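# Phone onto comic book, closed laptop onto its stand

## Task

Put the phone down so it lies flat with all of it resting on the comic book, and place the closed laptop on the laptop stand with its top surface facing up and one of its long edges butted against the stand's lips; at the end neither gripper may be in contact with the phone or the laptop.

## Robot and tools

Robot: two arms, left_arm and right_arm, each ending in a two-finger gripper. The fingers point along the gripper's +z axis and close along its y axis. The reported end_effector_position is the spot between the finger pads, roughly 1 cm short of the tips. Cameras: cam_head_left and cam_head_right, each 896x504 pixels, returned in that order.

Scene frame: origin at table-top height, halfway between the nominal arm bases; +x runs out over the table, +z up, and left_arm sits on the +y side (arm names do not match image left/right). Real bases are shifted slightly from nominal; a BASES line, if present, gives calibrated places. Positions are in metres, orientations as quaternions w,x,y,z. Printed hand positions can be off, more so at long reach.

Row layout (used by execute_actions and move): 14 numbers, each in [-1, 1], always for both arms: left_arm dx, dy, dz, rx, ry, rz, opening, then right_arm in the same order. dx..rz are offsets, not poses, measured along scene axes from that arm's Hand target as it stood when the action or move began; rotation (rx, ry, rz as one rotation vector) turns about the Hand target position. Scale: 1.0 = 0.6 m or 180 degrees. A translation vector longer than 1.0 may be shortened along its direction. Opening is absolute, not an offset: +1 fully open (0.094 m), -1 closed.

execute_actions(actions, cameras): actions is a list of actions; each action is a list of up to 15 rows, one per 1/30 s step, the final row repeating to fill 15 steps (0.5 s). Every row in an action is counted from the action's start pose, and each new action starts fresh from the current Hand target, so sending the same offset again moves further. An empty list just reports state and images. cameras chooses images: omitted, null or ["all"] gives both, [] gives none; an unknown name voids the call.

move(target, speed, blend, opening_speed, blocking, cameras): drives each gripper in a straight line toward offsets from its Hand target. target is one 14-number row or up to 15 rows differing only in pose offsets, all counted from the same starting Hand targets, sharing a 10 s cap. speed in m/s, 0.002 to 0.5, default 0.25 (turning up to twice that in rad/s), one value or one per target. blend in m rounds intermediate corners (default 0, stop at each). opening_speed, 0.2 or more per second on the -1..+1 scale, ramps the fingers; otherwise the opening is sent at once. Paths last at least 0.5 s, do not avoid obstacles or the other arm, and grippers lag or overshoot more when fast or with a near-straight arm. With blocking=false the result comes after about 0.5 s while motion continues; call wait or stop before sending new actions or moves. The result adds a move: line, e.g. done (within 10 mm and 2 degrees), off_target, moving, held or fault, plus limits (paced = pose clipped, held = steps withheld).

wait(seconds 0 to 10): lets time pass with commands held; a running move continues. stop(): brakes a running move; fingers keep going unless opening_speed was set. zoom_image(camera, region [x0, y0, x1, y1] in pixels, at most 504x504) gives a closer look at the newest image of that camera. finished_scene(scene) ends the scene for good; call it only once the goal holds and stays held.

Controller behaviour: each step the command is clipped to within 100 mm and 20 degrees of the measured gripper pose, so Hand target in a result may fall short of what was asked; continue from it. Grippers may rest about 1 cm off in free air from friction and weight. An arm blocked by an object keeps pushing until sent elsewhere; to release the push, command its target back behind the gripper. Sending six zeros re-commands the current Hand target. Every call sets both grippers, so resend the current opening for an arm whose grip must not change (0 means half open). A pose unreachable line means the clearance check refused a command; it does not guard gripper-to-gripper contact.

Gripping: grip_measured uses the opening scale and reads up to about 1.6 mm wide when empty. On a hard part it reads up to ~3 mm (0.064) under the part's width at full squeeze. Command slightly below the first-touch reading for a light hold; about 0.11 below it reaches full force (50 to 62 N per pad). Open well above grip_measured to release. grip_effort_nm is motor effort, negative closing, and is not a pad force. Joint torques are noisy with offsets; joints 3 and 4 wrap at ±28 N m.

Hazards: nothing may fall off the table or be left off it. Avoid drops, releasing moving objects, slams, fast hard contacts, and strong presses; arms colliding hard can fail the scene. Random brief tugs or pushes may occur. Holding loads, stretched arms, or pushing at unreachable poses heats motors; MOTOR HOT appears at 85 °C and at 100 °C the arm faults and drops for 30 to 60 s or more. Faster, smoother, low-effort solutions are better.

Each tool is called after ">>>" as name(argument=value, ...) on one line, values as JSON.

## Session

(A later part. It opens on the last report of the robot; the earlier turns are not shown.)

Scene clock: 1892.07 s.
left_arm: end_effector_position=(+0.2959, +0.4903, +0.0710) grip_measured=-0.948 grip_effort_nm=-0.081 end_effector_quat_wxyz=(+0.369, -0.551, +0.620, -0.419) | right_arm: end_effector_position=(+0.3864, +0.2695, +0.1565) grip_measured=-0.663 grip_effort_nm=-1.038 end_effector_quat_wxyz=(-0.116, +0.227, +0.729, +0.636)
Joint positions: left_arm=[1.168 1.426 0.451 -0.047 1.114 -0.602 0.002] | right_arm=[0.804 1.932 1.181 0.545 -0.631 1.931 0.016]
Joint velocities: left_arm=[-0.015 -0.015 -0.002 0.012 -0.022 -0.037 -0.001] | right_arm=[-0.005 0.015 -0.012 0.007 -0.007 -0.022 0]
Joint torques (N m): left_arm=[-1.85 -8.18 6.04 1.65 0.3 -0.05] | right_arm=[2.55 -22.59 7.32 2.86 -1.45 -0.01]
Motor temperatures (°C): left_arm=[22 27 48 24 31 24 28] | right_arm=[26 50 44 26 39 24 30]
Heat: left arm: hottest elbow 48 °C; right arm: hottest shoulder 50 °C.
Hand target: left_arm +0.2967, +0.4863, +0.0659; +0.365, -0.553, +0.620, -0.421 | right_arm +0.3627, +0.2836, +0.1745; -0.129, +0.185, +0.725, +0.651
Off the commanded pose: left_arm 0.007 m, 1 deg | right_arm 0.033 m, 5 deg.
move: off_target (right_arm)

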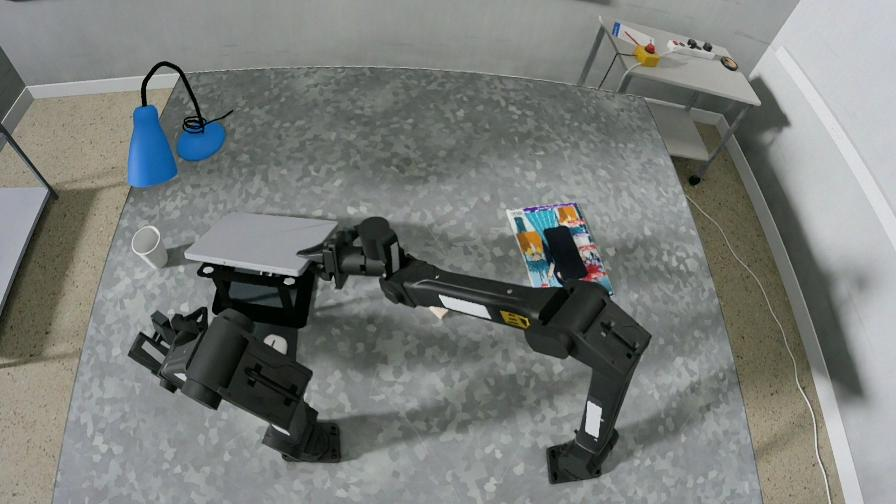

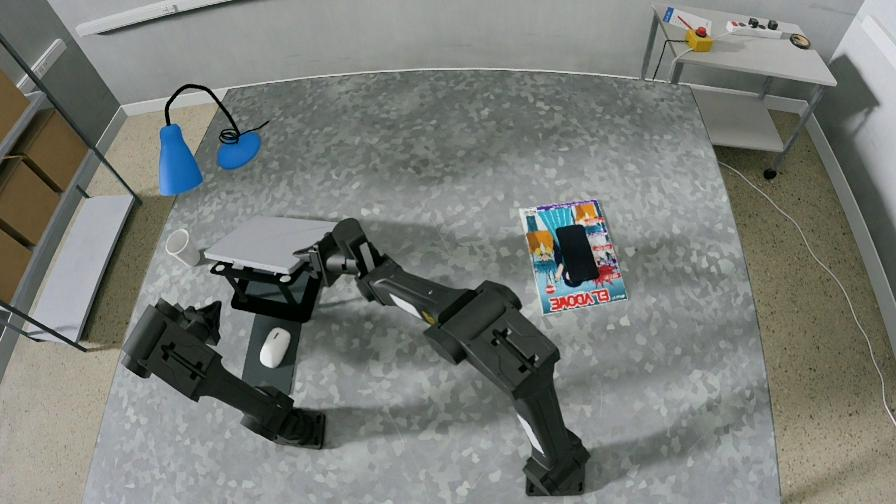

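>>> move(target=[[0.02,-0.06,-0.045,0,0.0,0,-0.95,0,0,0,0,0,0,-0.85],[0.08,-0.06,-0.045,0,0.0,0,-0.95,0,0,0,0,0,0,-0.85]], speed=0.06)

>>> zoom_image(camera="cam_head_left", region=[140, 180, 340, 340])

>>> zoom_image(camera="cam_head_right", region=[140, 180, 340, 340])

Scene clock: 1901.70 s.
left_arm: end_effector_position=(+0.3362, +0.4492, +0.0384) grip_measured=-0.948 grip_effort_nm=-0.071 end_effector_quat_wxyz=(+0.360, -0.562, +0.614, -0.422) | right_arm: end_effector_position=(+0.3864, +0.2695, +0.1562) grip_measured=-0.663 grip_effort_nm=-1.038 end_effector_quat_wxyz=(-0.116, +0.227, +0.729, +0.636)
Joint positions: left_arm=[0.97 1.535 0.338 0.432 0.982 -0.931 0.002] | right_arm=[0.804 1.932 1.181 0.545 -0.631 1.931 0.016]
Joint velocities: left_arm=[0.005 0.005 -0.007 0.007 0.022 -0.022 0] | right_arm=[-0.015 0.015 -0.017 -0.002 0.007 0.051 0.002]
Joint torques (N m): left_arm=[-3.78 -8.18 6.2 2.48 0.16 -0.01] | right_arm=[2.61 -22.48 7.32 2.82 -1.46 -0.01]
Motor temperatures (°C): left_arm=[22 27 46 24 31 24 28] | right_arm=[26 50 43 26 39 24 30]
Heat: left arm: hottest elbow 46 °C; right arm: hottest shoulder 50 °C.
Hand target: left_arm +0.3442, +0.4502, +0.0400; +0.366, -0.553, +0.619, -0.422 | right_arm +0.3627, +0.2836, +0.1745; -0.129, +0.185, +0.725, +0.651
Off the commanded pose: left_arm 0.009 m, 1 deg | right_arm 0.033 m, 5 deg.
move: off_target (right_arm)

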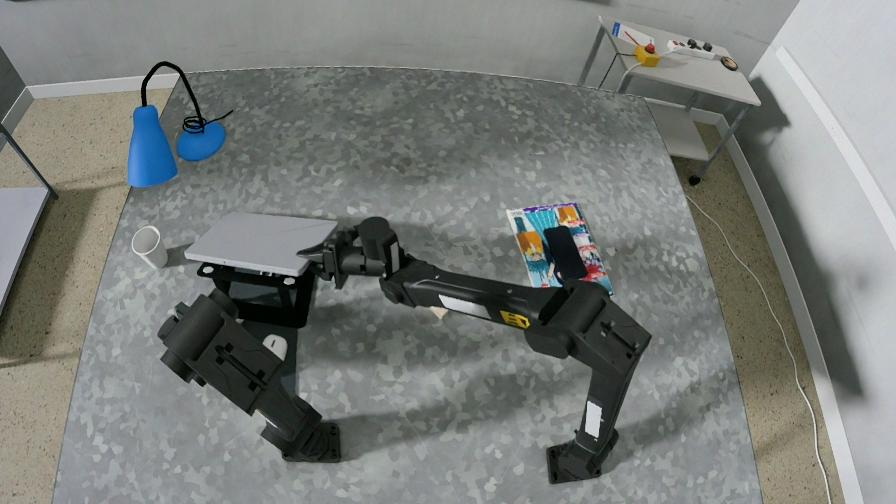

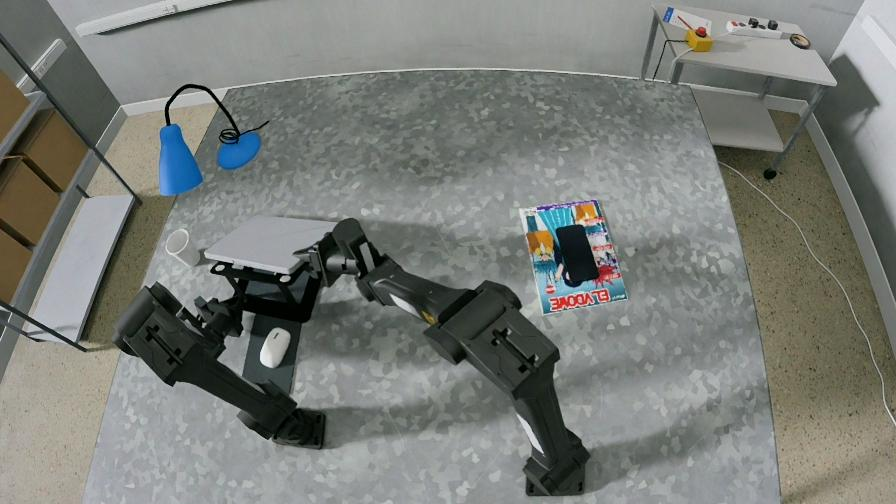

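Scaled by 2.520.

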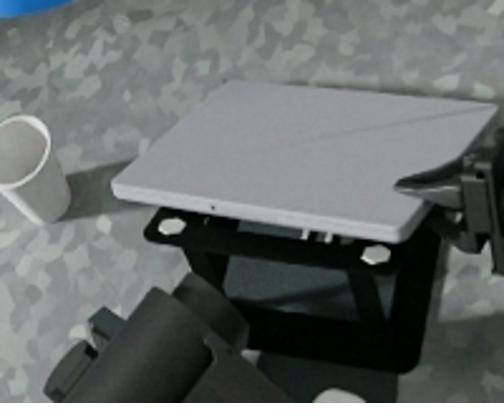

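Scaled by 2.520.

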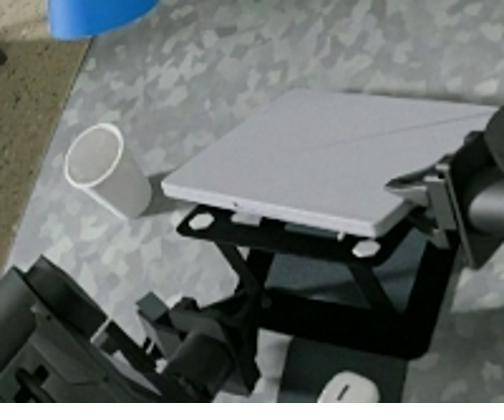

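>>> execute_actions(actions=[])

>>> zoom_image(camera="cam_head_left", region=[120, 160, 360, 400])

>>> zoom_image(camera="cam_head_right", region=[120, 160, 360, 400])

Scene clock: 1912.03 s.
left_arm: end_effector_position=(+0.3362, +0.4492, +0.0384) grip_measured=-0.948 grip_effort_nm=-0.071 end_effector_quat_wxyz=(+0.360, -0.562, +0.614, -0.422) | right_arm: end_effector_position=(+0.3864, +0.2695, +0.1562) grip_measured=-0.663 grip_effort_nm=-1.033 end_effector_quat_wxyz=(-0.116, +0.227, +0.729, +0.636)
Joint positions: left_arm=[0.97 1.535 0.338 0.432 0.982 -0.932 0.002] | right_arm=[0.804 1.932 1.181 0.545 -0.631 1.931 0.016]
Joint velocities: left_arm=[-0.005 0.005 0.002 -0.002 -0.037 -0.037 -0.001] | right_arm=[0.005 -0.005 -0.007 0.002 -0.022 0.007 0.001]
Joint torques (N m): left_arm=[-2.73 -7.71 5.91 2.55 0.1 0.03] | right_arm=[2.67 -22.59 7.31 2.84 -1.45 -0.01]
Motor temperatures (°C): left_arm=[22 27 44 24 30 24 28] | right_arm=[26 50 42 26 39 24 30]
Heat: left arm: hottest elbow 44 °C; right arm: hottest shoulder 50 °C.
Hand target: left_arm +0.3442, +0.4502, +0.0400; +0.366, -0.553, +0.619, -0.422 | right_arm +0.3627, +0.2836, +0.1745; -0.129, +0.185, +0.725, +0.651
Tool commands: left_gripper/opening=-0.95 right_gripper/opening=-0.85
Off the commanded pose: left_arm 0.009 m, 1 deg | right_arm 0.033 m, 5 deg.

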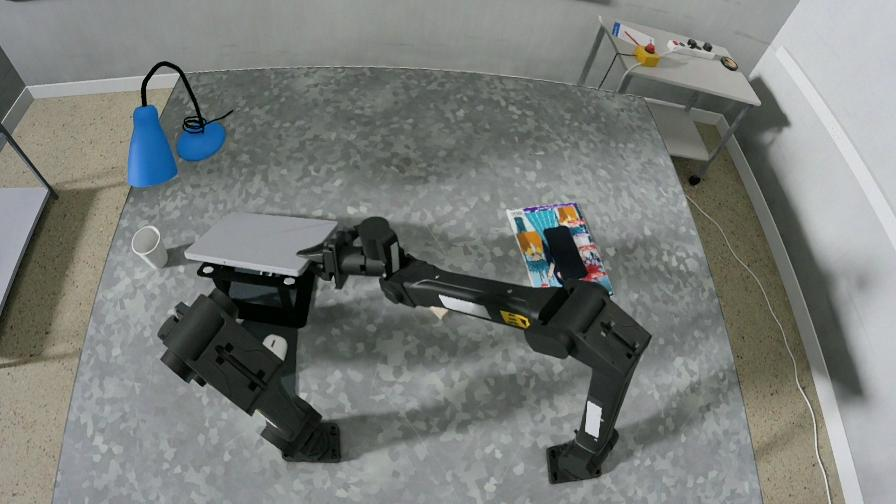

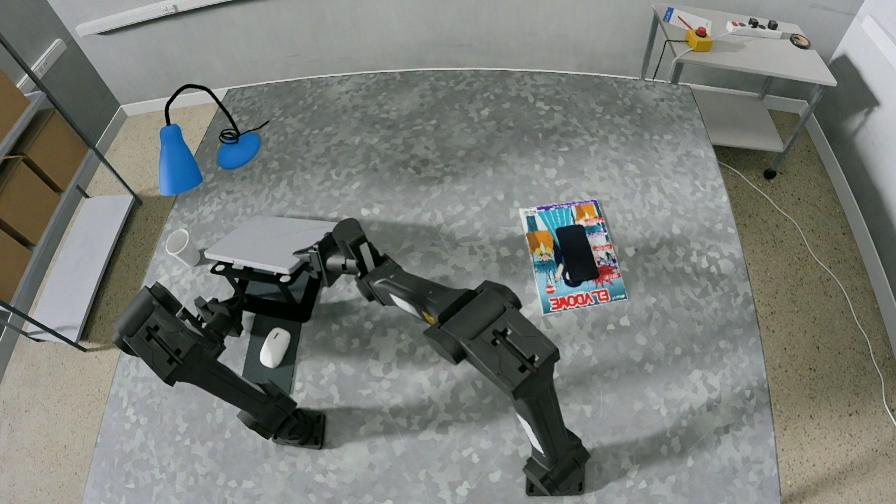

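Scaled by 2.100.

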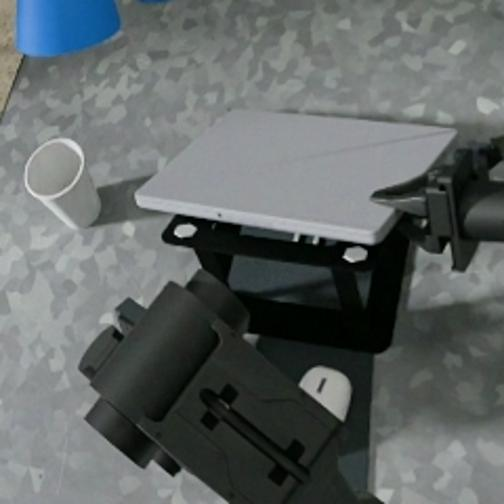

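Scaled by 2.100.

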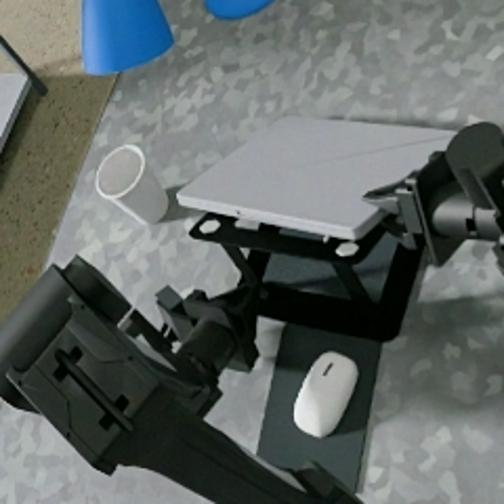

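>>> move(target=[[0.017,0,0,0,0,0,-0.95,0,0,0.06,0,0,0,-0.85],[0.017,0,0,0,0,0,-0.95,-0.04,0,0.07,0,0,0,-0.85]], speed=0.04)

>>> zoom_image(camera="cam_head_left", region=[120, 160, 360, 400])

>>> zoom_image(camera="cam_head_right", region=[120, 160, 360, 400])

Scene clock: 1916.57 s.
left_arm: end_effector_position=(+0.3383, +0.4525, +0.0364) grip_measured=-0.948 grip_effort_nm=-0.066 end_effector_quat_wxyz=(+0.361, -0.571, +0.607, -0.418) | right_arm: end_effector_position=(+0.3821, +0.2689, +0.1598) grip_measured=-0.663 grip_effort_nm=-1.038 end_effector_quat_wxyz=(-0.110, +0.238, +0.732, +0.629)
Joint positions: left_arm=[0.964 1.546 0.338 0.463 0.959 -0.966 0.002] | right_arm=[0.814 1.908 1.17 0.511 -0.599 1.929 0.016]
Joint velocities: left_arm=[0.005 -0.005 -0.017 0.002 0.081 0.037 0] | right_arm=[-0.005 -0.005 -0.002 -0.007 -0.022 -0.037 0]
Joint torques (N m): left_arm=[-4.84 -8.12 7.05 2.54 0.14 0] | right_arm=[4.07 -28.16 6.9 1.55 -1.55 0.07]
Motor temperatures (°C): left_arm=[22 27 44 24 30 24 28] | right_arm=[26 50 42 26 39 24 30]
Heat: left arm: hottest elbow 44 °C; right arm: hottest shoulder 50 °C.
Hand target: left_arm +0.3544, +0.4501, +0.0401; -0.366, +0.553, -0.619, +0.422 | right_arm +0.3393, +0.2843, +0.2168; -0.129, +0.185, +0.725, +0.651
Off the commanded pose: left_arm 0.017 m, 3 deg | right_arm 0.073 m, 7 deg.
move: off_target (left_arm, right_arm)

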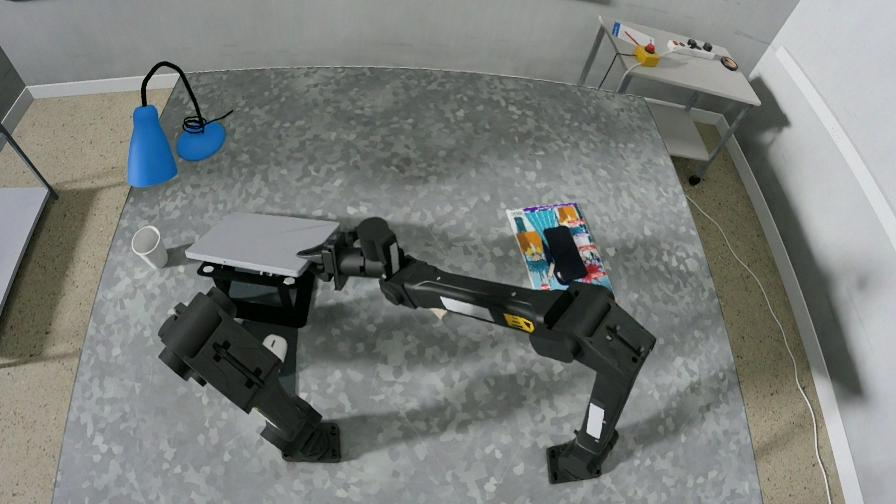

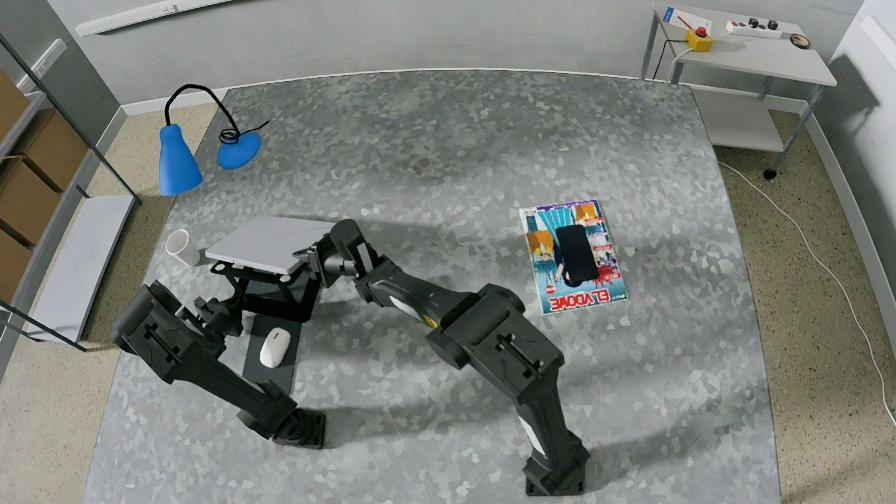

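Scaled by 2.100.

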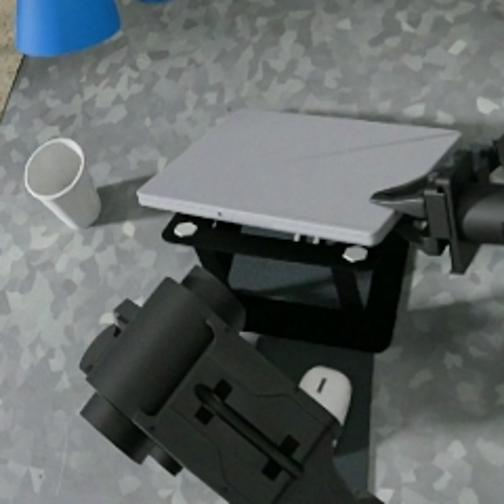

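Scaled by 2.100.

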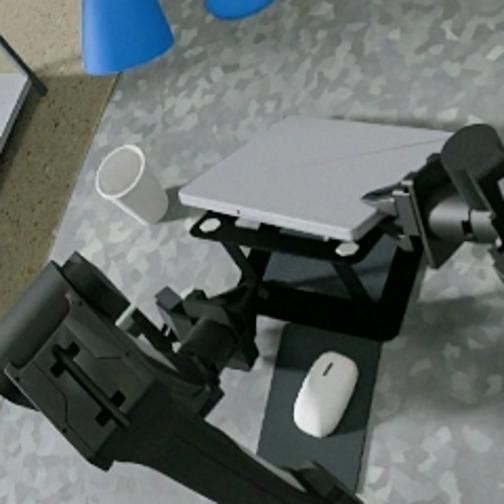

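>>> move(target=[[0,0,0,0,0,0,-0.95,-0.03,0,0.03,0,0,0,-0.85]], speed=0.04)

>>> zoom_image(camera="cam_head_left", region=[120, 160, 360, 400])

>>> zoom_image(camera="cam_head_right", region=[120, 160, 360, 400])

Scene clock: 1920.60 s.
left_arm: end_effector_position=(+0.3383, +0.4525, +0.0364) grip_measured=-0.948 grip_effort_nm=-0.066 end_effector_quat_wxyz=(+0.361, -0.572, +0.607, -0.418) | right_arm: end_effector_position=(+0.3713, +0.2658, +0.1695) grip_measured=-0.663 grip_effort_nm=-1.038 end_effector_quat_wxyz=(-0.105, +0.246, +0.735, +0.623)
Joint positions: left_arm=[0.964 1.546 0.338 0.463 0.959 -0.967 0.002] | right_arm=[0.829 1.863 1.144 0.478 -0.567 1.93 0.016]
Joint velocities: left_arm=[-0.005 0.005 0.012 -0.007 -0.022 -0.022 0.001] | right_arm=[-0.005 -0.034 0.007 -0.002 -0.081 -0.051 -0.001]
Joint torques (N m): left_arm=[-5.19 -8.18 6.79 2.59 0.14 -0.02] | right_arm=[4.66 -28.22 7.38 1.73 -1.85 0.11]
Motor temperatures (°C): left_arm=[22 27 43 24 30 24 28] | right_arm=[26 49 42 26 39 24 30]
Heat: left arm: hottest elbow 43 °C; right arm: hottest shoulder 49 °C.
Hand target: left_arm +0.3544, +0.4501, +0.0401; -0.366, +0.553, -0.618, +0.422 | right_arm +0.3218, +0.2847, +0.2352; -0.129, +0.185, +0.725, +0.651
Off the commanded pose: left_arm 0.017 m, 3 deg | right_arm 0.084 m, 8 deg.
move: off_target (left_arm, right_arm)

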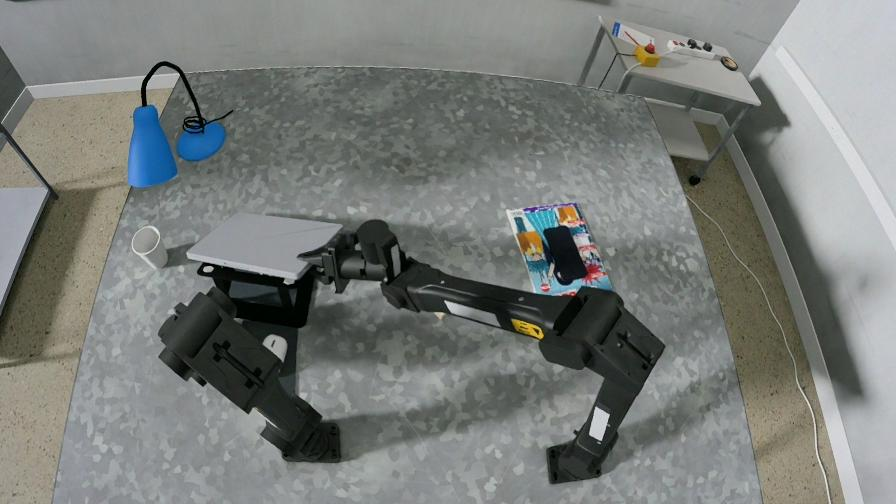

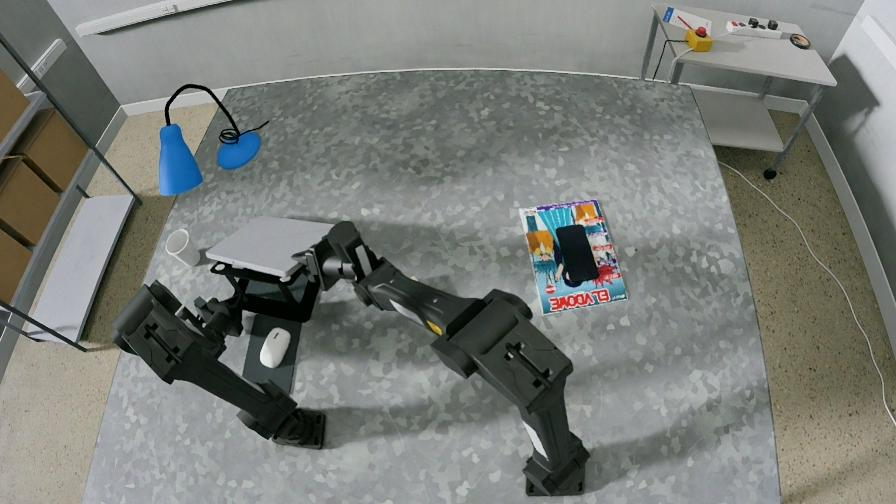

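Scaled by 2.100.

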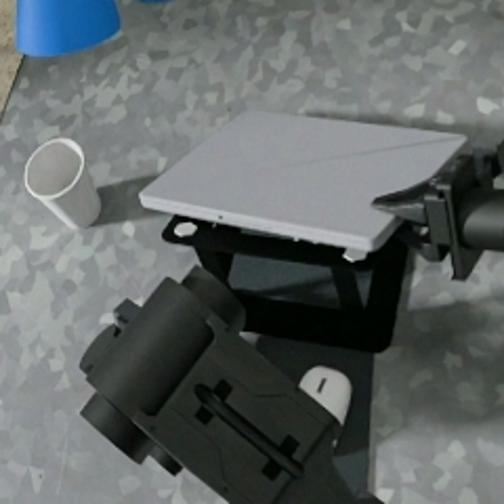

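Scaled by 2.100.

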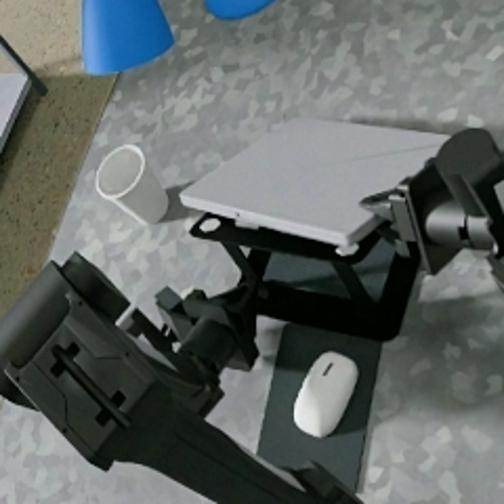

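>>> move(target=[[0,0,0,0,0,0,-0.95,0,0,0,0,-0.04,0.07,-0.85]], speed=0.06)

>>> zoom_image(camera="cam_head_left", region=[120, 160, 360, 400])

>>> zoom_image(camera="cam_head_right", region=[120, 160, 360, 400])

Scene clock: 1926.93 s.
left_arm: end_effector_position=(+0.3383, +0.4525, +0.0361) grip_measured=-0.948 grip_effort_nm=-0.061 end_effector_quat_wxyz=(+0.361, -0.572, +0.607, -0.418) | right_arm: end_effector_position=(+0.3524, +0.2589, +0.1728) grip_measured=-0.642 grip_effort_nm=-1.048 end_effector_quat_wxyz=(-0.162, +0.170, +0.752, +0.616)
Joint positions: left_arm=[0.964 1.547 0.338 0.463 0.959 -0.967 0.002] | right_arm=[0.8 1.863 1.155 0.44 -0.781 1.858 0.017]
Joint velocities: left_arm=[-0.005 0.005 0.002 -0.012 -0.007 0.007 -0.001] | right_arm=[0.005 -0.005 -0.007 -0.012 -0.066 0.037 0]
Joint torques (N m): left_arm=[-4.78 -8.12 6.76 2.69 0.14 -0.07] | right_arm=[3.6 -25.17 11.15 1.2 -2.7 -0.78]
Motor temperatures (°C): left_arm=[22 27 43 24 30 24 28] | right_arm=[26 51 43 26 41 24 30]
Heat: left arm: hottest elbow 43 °C; right arm: hottest shoulder 51 °C.
Hand target: left_arm +0.3544, +0.4501, +0.0401; -0.366, +0.553, -0.619, +0.422 | right_arm +0.3218, +0.2843, +0.2351; -0.154, +0.063, +0.746, +0.644
Off the commanded pose: left_arm 0.017 m, 3 deg | right_arm 0.074 m, 13 deg.
move: off_target (left_arm, right_arm)

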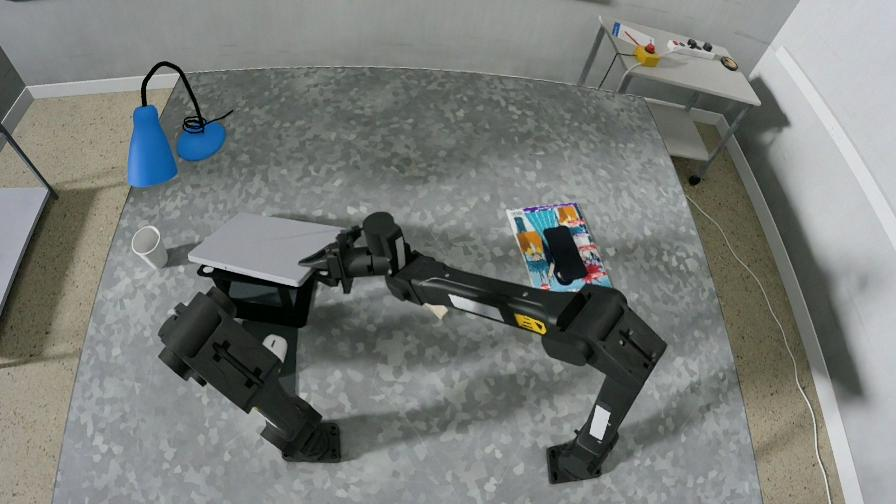

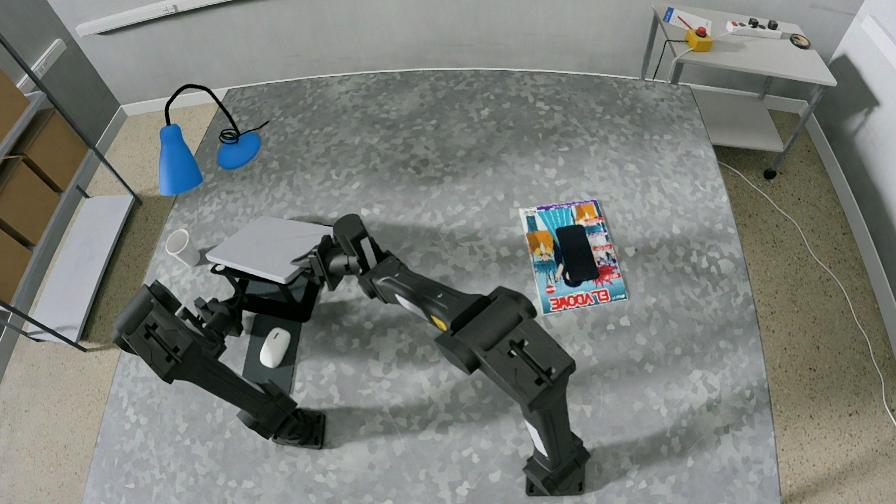

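Scaled by 2.100.

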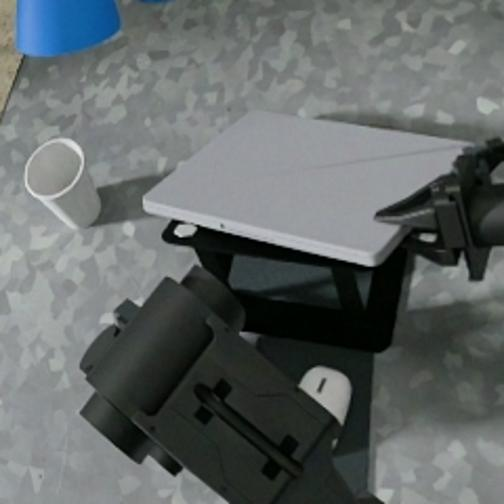

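Scaled by 2.100.

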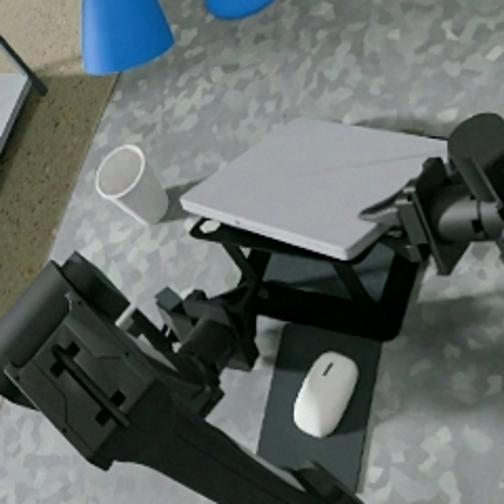

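>>> zoom_image(camera="cam_head_left", region=[180, 190, 360, 300])

>>> zoom_image(camera="cam_head_right", region=[180, 190, 360, 300])

Scaled by 2.800.

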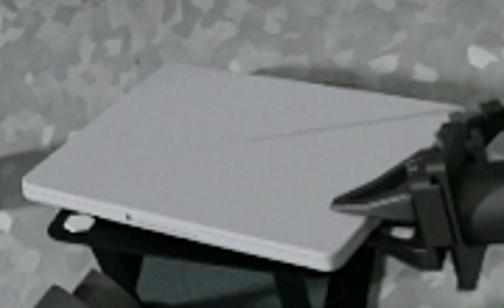

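Scaled by 2.800.

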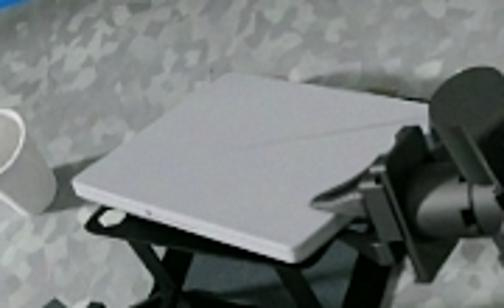

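>>> move(target=[[0,0,0,0,0,0,-0.95,0,0,0,0,0,0.07,-0.85]], speed=0.06)

>>> zoom_image(camera="cam_head_left", region=[180, 190, 360, 300])

>>> zoom_image(camera="cam_head_right", region=[180, 190, 360, 300])

Scene clock: 1936.30 s.
left_arm: end_effector_position=(+0.3383, +0.4521, +0.0351) grip_measured=-0.948 grip_effort_nm=-0.056 end_effector_quat_wxyz=(-0.360, +0.573, -0.607, +0.418) | right_arm: end_effector_position=(+0.3579, +0.2538, +0.1889) grip_measured=-0.642 grip_effort_nm=-1.038 end_effector_quat_wxyz=(-0.221, +0.098, +0.757, +0.608)
Joint positions: left_arm=[0.963 1.55 0.338 0.463 0.958 -0.967 0.002] | right_arm=[0.752 1.892 1.251 0.326 -1.011 1.778 0.017]
Joint velocities: left_arm=[0.005 -0.005 -0.002 0.002 -0.007 -0.066 0.001] | right_arm=[-0.015 -0.015 -0.007 0.002 0.007 -0.037 0]
Joint torques (N m): left_arm=[-4.89 -8.18 6.95 2.61 0.19 0.01] | right_arm=[4.42 -23.12 12.21 1.25 -3.47 -0.77]
Motor temperatures (°C): left_arm=[22 26 42 24 30 24 27] | right_arm=[26 51 45 25 47 24 30]
Heat: left arm: hottest elbow 42 °C; right arm: hottest shoulder 51 °C.
Hand target: left_arm +0.3544, +0.4501, +0.0401; -0.366, +0.553, -0.619, +0.422 | right_arm +0.3218, +0.2839, +0.2348; -0.224, -0.019, +0.748, +0.625
Off the commanded pose: left_arm 0.017 m, 3 deg | right_arm 0.066 m, 14 deg.
move: off_target (left_arm, right_arm)

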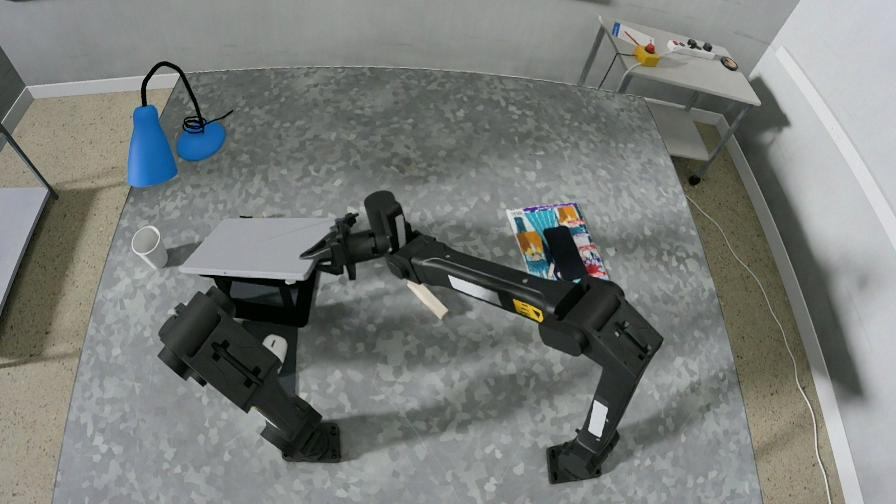

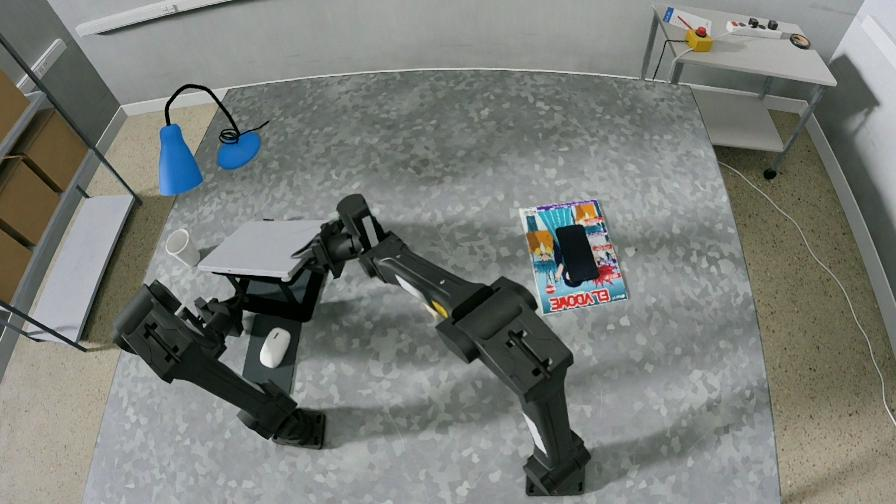

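Scaled by 2.800.

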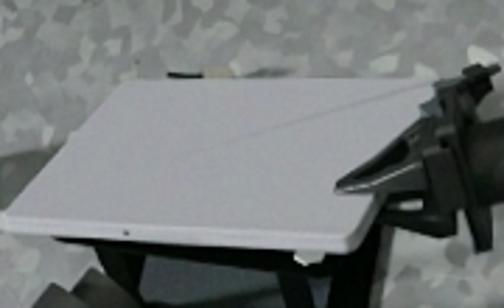

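Scaled by 2.800.

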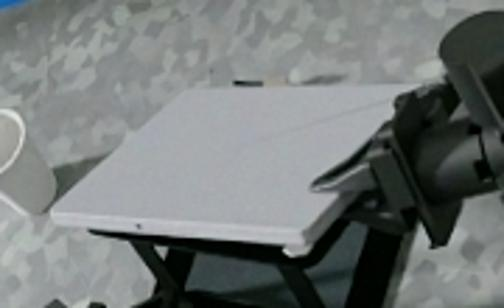

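>>> move(target=[[0,0,0,0,0,0,-0.95,-0.03,0,0,0,0,-0.04,-0.85]], speed=0.06)

>>> zoom_image(camera="cam_head_left", region=[180, 190, 360, 300])

>>> zoom_image(camera="cam_head_right", region=[180, 190, 360, 300])

Scene clock: 1941.60 s.
left_arm: end_effector_position=(+0.3383, +0.4523, +0.0349) grip_measured=-0.948 grip_effort_nm=-0.056 end_effector_quat_wxyz=(-0.360, +0.573, -0.607, +0.417) | right_arm: end_effector_position=(+0.3542, +0.2626, +0.1888) grip_measured=-0.641 grip_effort_nm=-1.043 end_effector_quat_wxyz=(-0.194, +0.121, +0.756, +0.613)
Joint positions: left_arm=[0.962 1.55 0.338 0.463 0.956 -0.967 0.002] | right_arm=[0.78 1.877 1.226 0.363 -0.913 1.806 0.017]
Joint velocities: left_arm=[-0.015 -0.005 0.002 0.017 -0.051 0.022 -0.001] | right_arm=[0.005 0.005 -0.027 0.002 -0.022 -0.037 0]
Joint torques (N m): left_arm=[-5.13 -8.53 6.99 2.69 0.23 -0.02] | right_arm=[5.36 -26.4 7.56 2.44 -1.48 -0.64]
Motor temperatures (°C): left_arm=[22 27 41 24 30 24 27] | right_arm=[26 51 46 25 49 25 30]
Heat: left arm: hottest elbow 41 °C; right arm: hottest shoulder 51 °C.
Hand target: left_arm +0.3544, +0.4501, +0.0401; -0.366, +0.553, -0.619, +0.422 | right_arm +0.3039, +0.2844, +0.2352; -0.184, +0.027, +0.748, +0.637
Off the commanded pose: left_arm 0.017 m, 3 deg | right_arm 0.071 m, 11 deg.
move: off_target (left_arm, right_arm)

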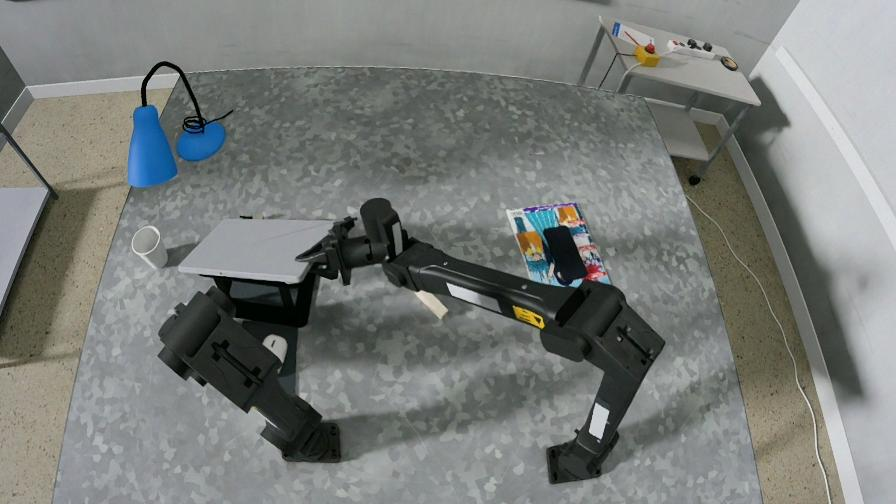

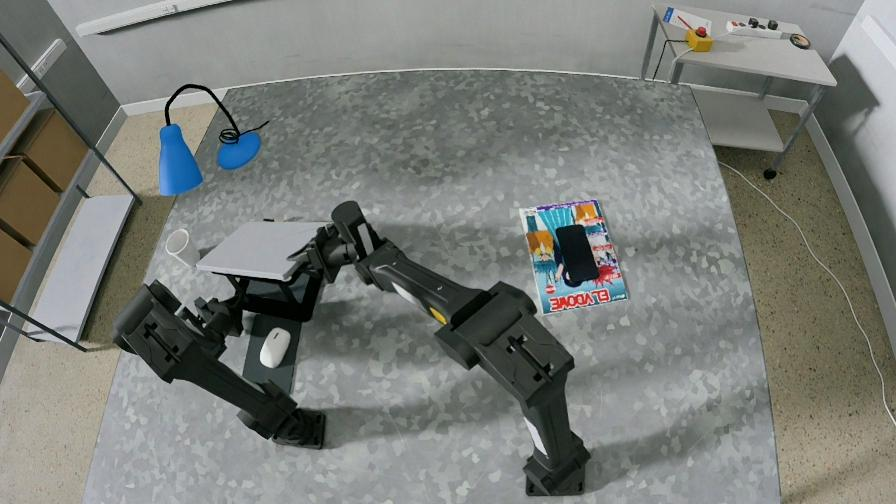

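Scaled by 2.800.

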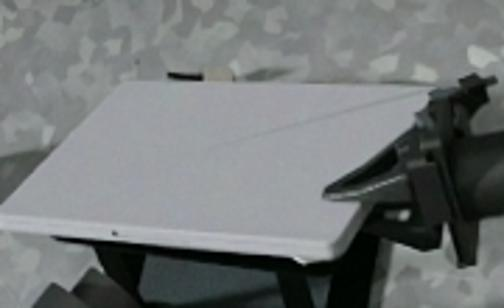

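Scaled by 2.800.

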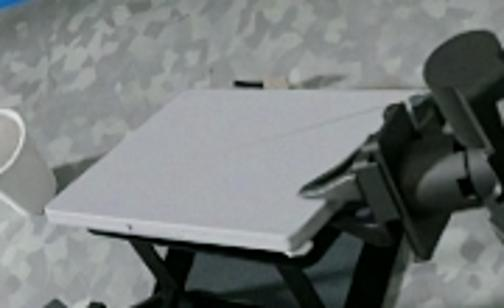

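>>> move(target=[[0,0,0,0,0,0,-0.95,-0.025,0,0,0,0,-0.05,-0.85]], speed=0.06)

>>> zoom_image(camera="cam_head_left", region=[180, 190, 360, 300])

>>> zoom_image(camera="cam_head_right", region=[180, 190, 360, 300])

Scene clock: 1946.17 s.
left_arm: end_effector_position=(+0.3384, +0.4523, +0.0349) grip_measured=-0.948 grip_effort_nm=-0.056 end_effector_quat_wxyz=(-0.360, +0.573, -0.607, +0.417) | right_arm: end_effector_position=(+0.3290, +0.2683, +0.1910) grip_measured=-0.641 grip_effort_nm=-1.038 end_effector_quat_wxyz=(-0.148, +0.169, +0.751, +0.621)
Joint positions: left_arm=[0.962 1.55 0.338 0.464 0.955 -0.967 0.002] | right_arm=[0.848 1.811 1.128 0.435 -0.714 1.862 0.017]
Joint velocities: left_arm=[-0.005 0.005 -0.007 0.002 -0.007 0.066 0.001] | right_arm=[-0.015 -0.005 -0.012 0.027 -0.081 -0.037 0]
Joint torques (N m): left_arm=[-4.37 -8.47 6.71 2.62 0.27 -0.04] | right_arm=[4.42 -24.53 7.56 2.51 -1.03 -0.63]
Motor temperatures (°C): left_arm=[22 27 41 24 30 24 27] | right_arm=[26 51 45 26 46 25 30]
Heat: left arm: hottest elbow 41 °C; right arm: hottest shoulder 51 °C.
Hand target: left_arm +0.3544, +0.4502, +0.0401; -0.366, +0.553, -0.619, +0.422 | right_arm +0.2887, +0.2850, +0.2356; -0.133, +0.086, +0.744, +0.649
Off the commanded pose: left_arm 0.017 m, 3 deg | right_arm 0.062 m, 10 deg.
move: off_target (left_arm, right_arm)

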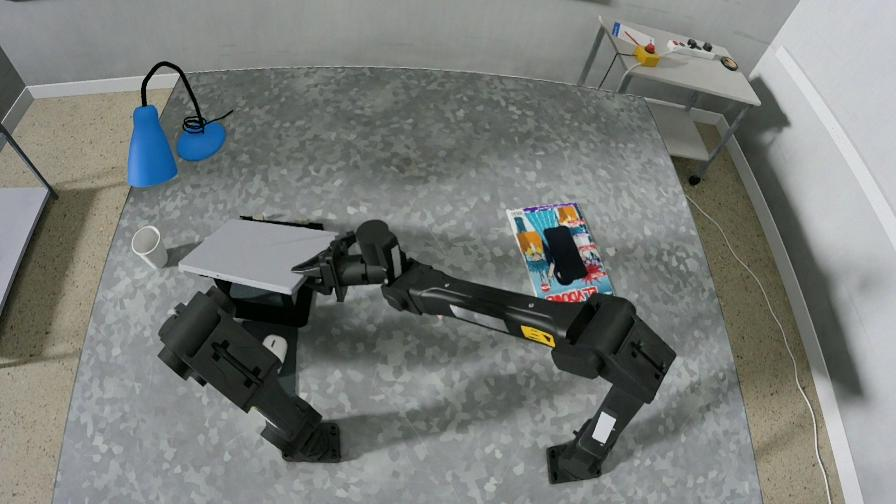

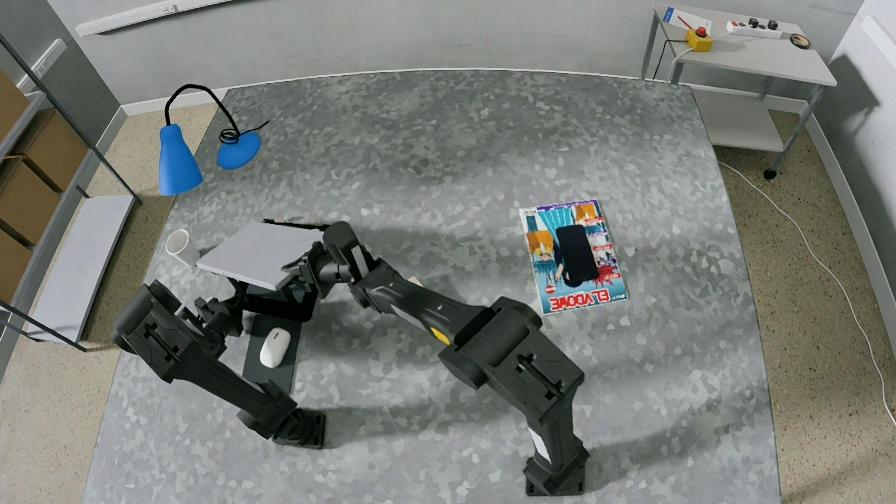

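Scaled by 2.800.

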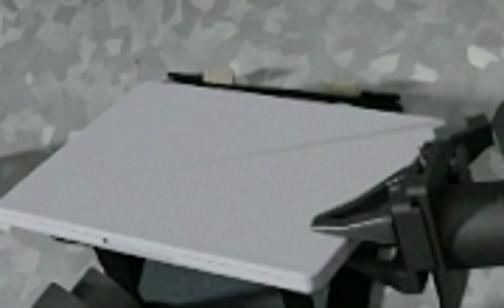

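Scaled by 2.800.

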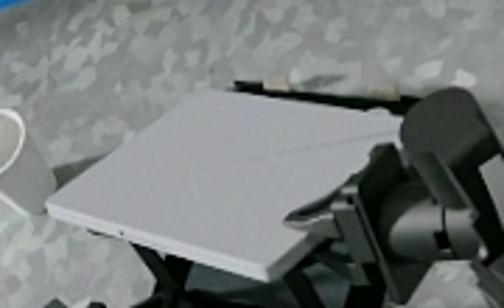

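>>> move(target=[[0,0,0,0,0,0,-0.95,0.02,0,-0.06,0,0,0,-0.85]], speed=0.04)

>>> zoom_image(camera="cam_head_left", region=[180, 190, 360, 300])

>>> zoom_image(camera="cam_head_right", region=[180, 190, 360, 300])

Scene clock: 1952.33 s.
left_arm: end_effector_position=(+0.3385, +0.4523, +0.0349) grip_measured=-0.948 grip_effort_nm=-0.061 end_effector_quat_wxyz=(-0.360, +0.573, -0.607, +0.417) | right_arm: end_effector_position=(+0.3278, +0.2683, +0.1869) grip_measured=-0.645 grip_effort_nm=-1.038 end_effector_quat_wxyz=(-0.144, +0.160, +0.744, +0.632)
Joint positions: left_arm=[0.962 1.55 0.338 0.464 0.955 -0.967 0.002] | right_arm=[0.849 1.826 1.113 0.5 -0.717 1.866 0.017]
Joint velocities: left_arm=[-0.005 0.005 -0.012 -0.002 -0.007 -0.022 0.001] | right_arm=[0.005 -0.015 -0.002 0.002 -0.007 0.051 0]
Joint torques (N m): left_arm=[-4.01 -8.23 6.91 2.56 0.29 -0.04] | right_arm=[3.25 -20.25 7.82 2.81 -1.42 -0.72]
Motor temperatures (°C): left_arm=[22 27 41 24 30 24 27] | right_arm=[26 50 45 26 44 25 30]
Heat: left arm: hottest elbow 41 °C; right arm: hottest shoulder 50 °C.
Hand target: left_arm +0.3544, +0.4502, +0.0402; -0.366, +0.553, -0.619, +0.422 | right_arm +0.3002, +0.2843, +0.1991; -0.133, +0.086, +0.744, +0.648
Off the commanded pose: left_arm 0.017 m, 3 deg | right_arm 0.034 m, 9 deg.
move: off_target (left_arm, right_arm)

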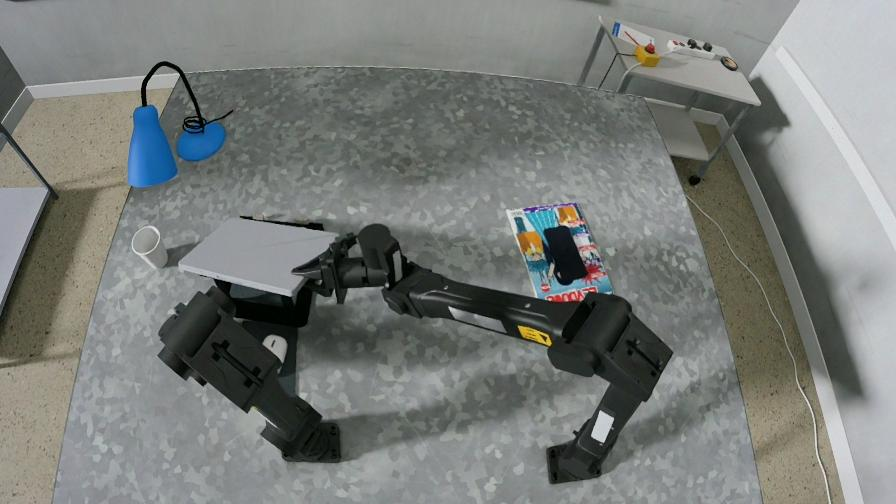

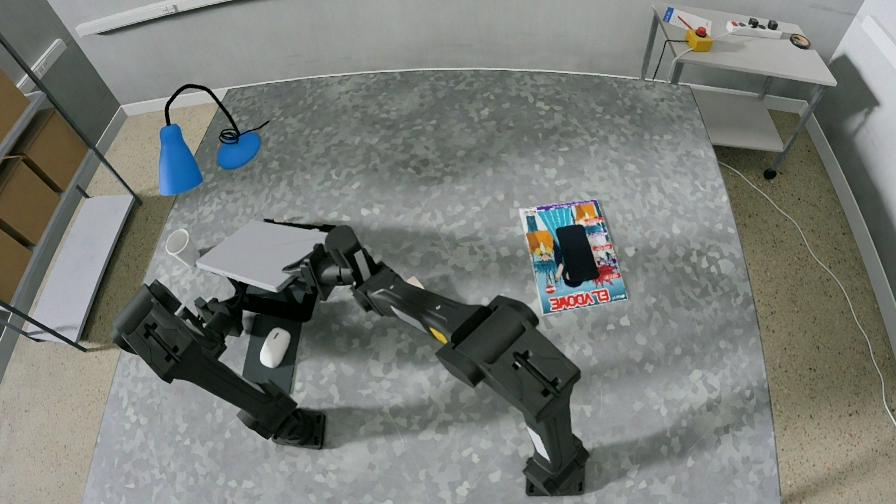

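Scaled by 2.800.

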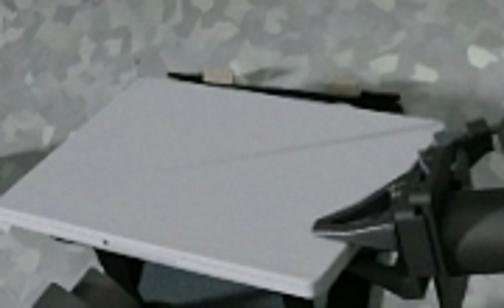

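Scaled by 2.800.

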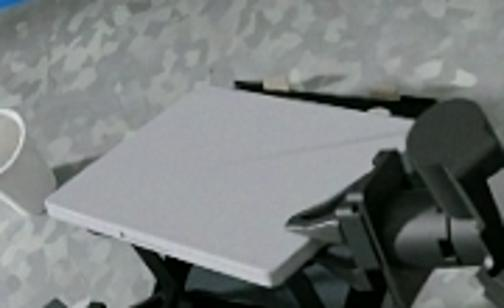

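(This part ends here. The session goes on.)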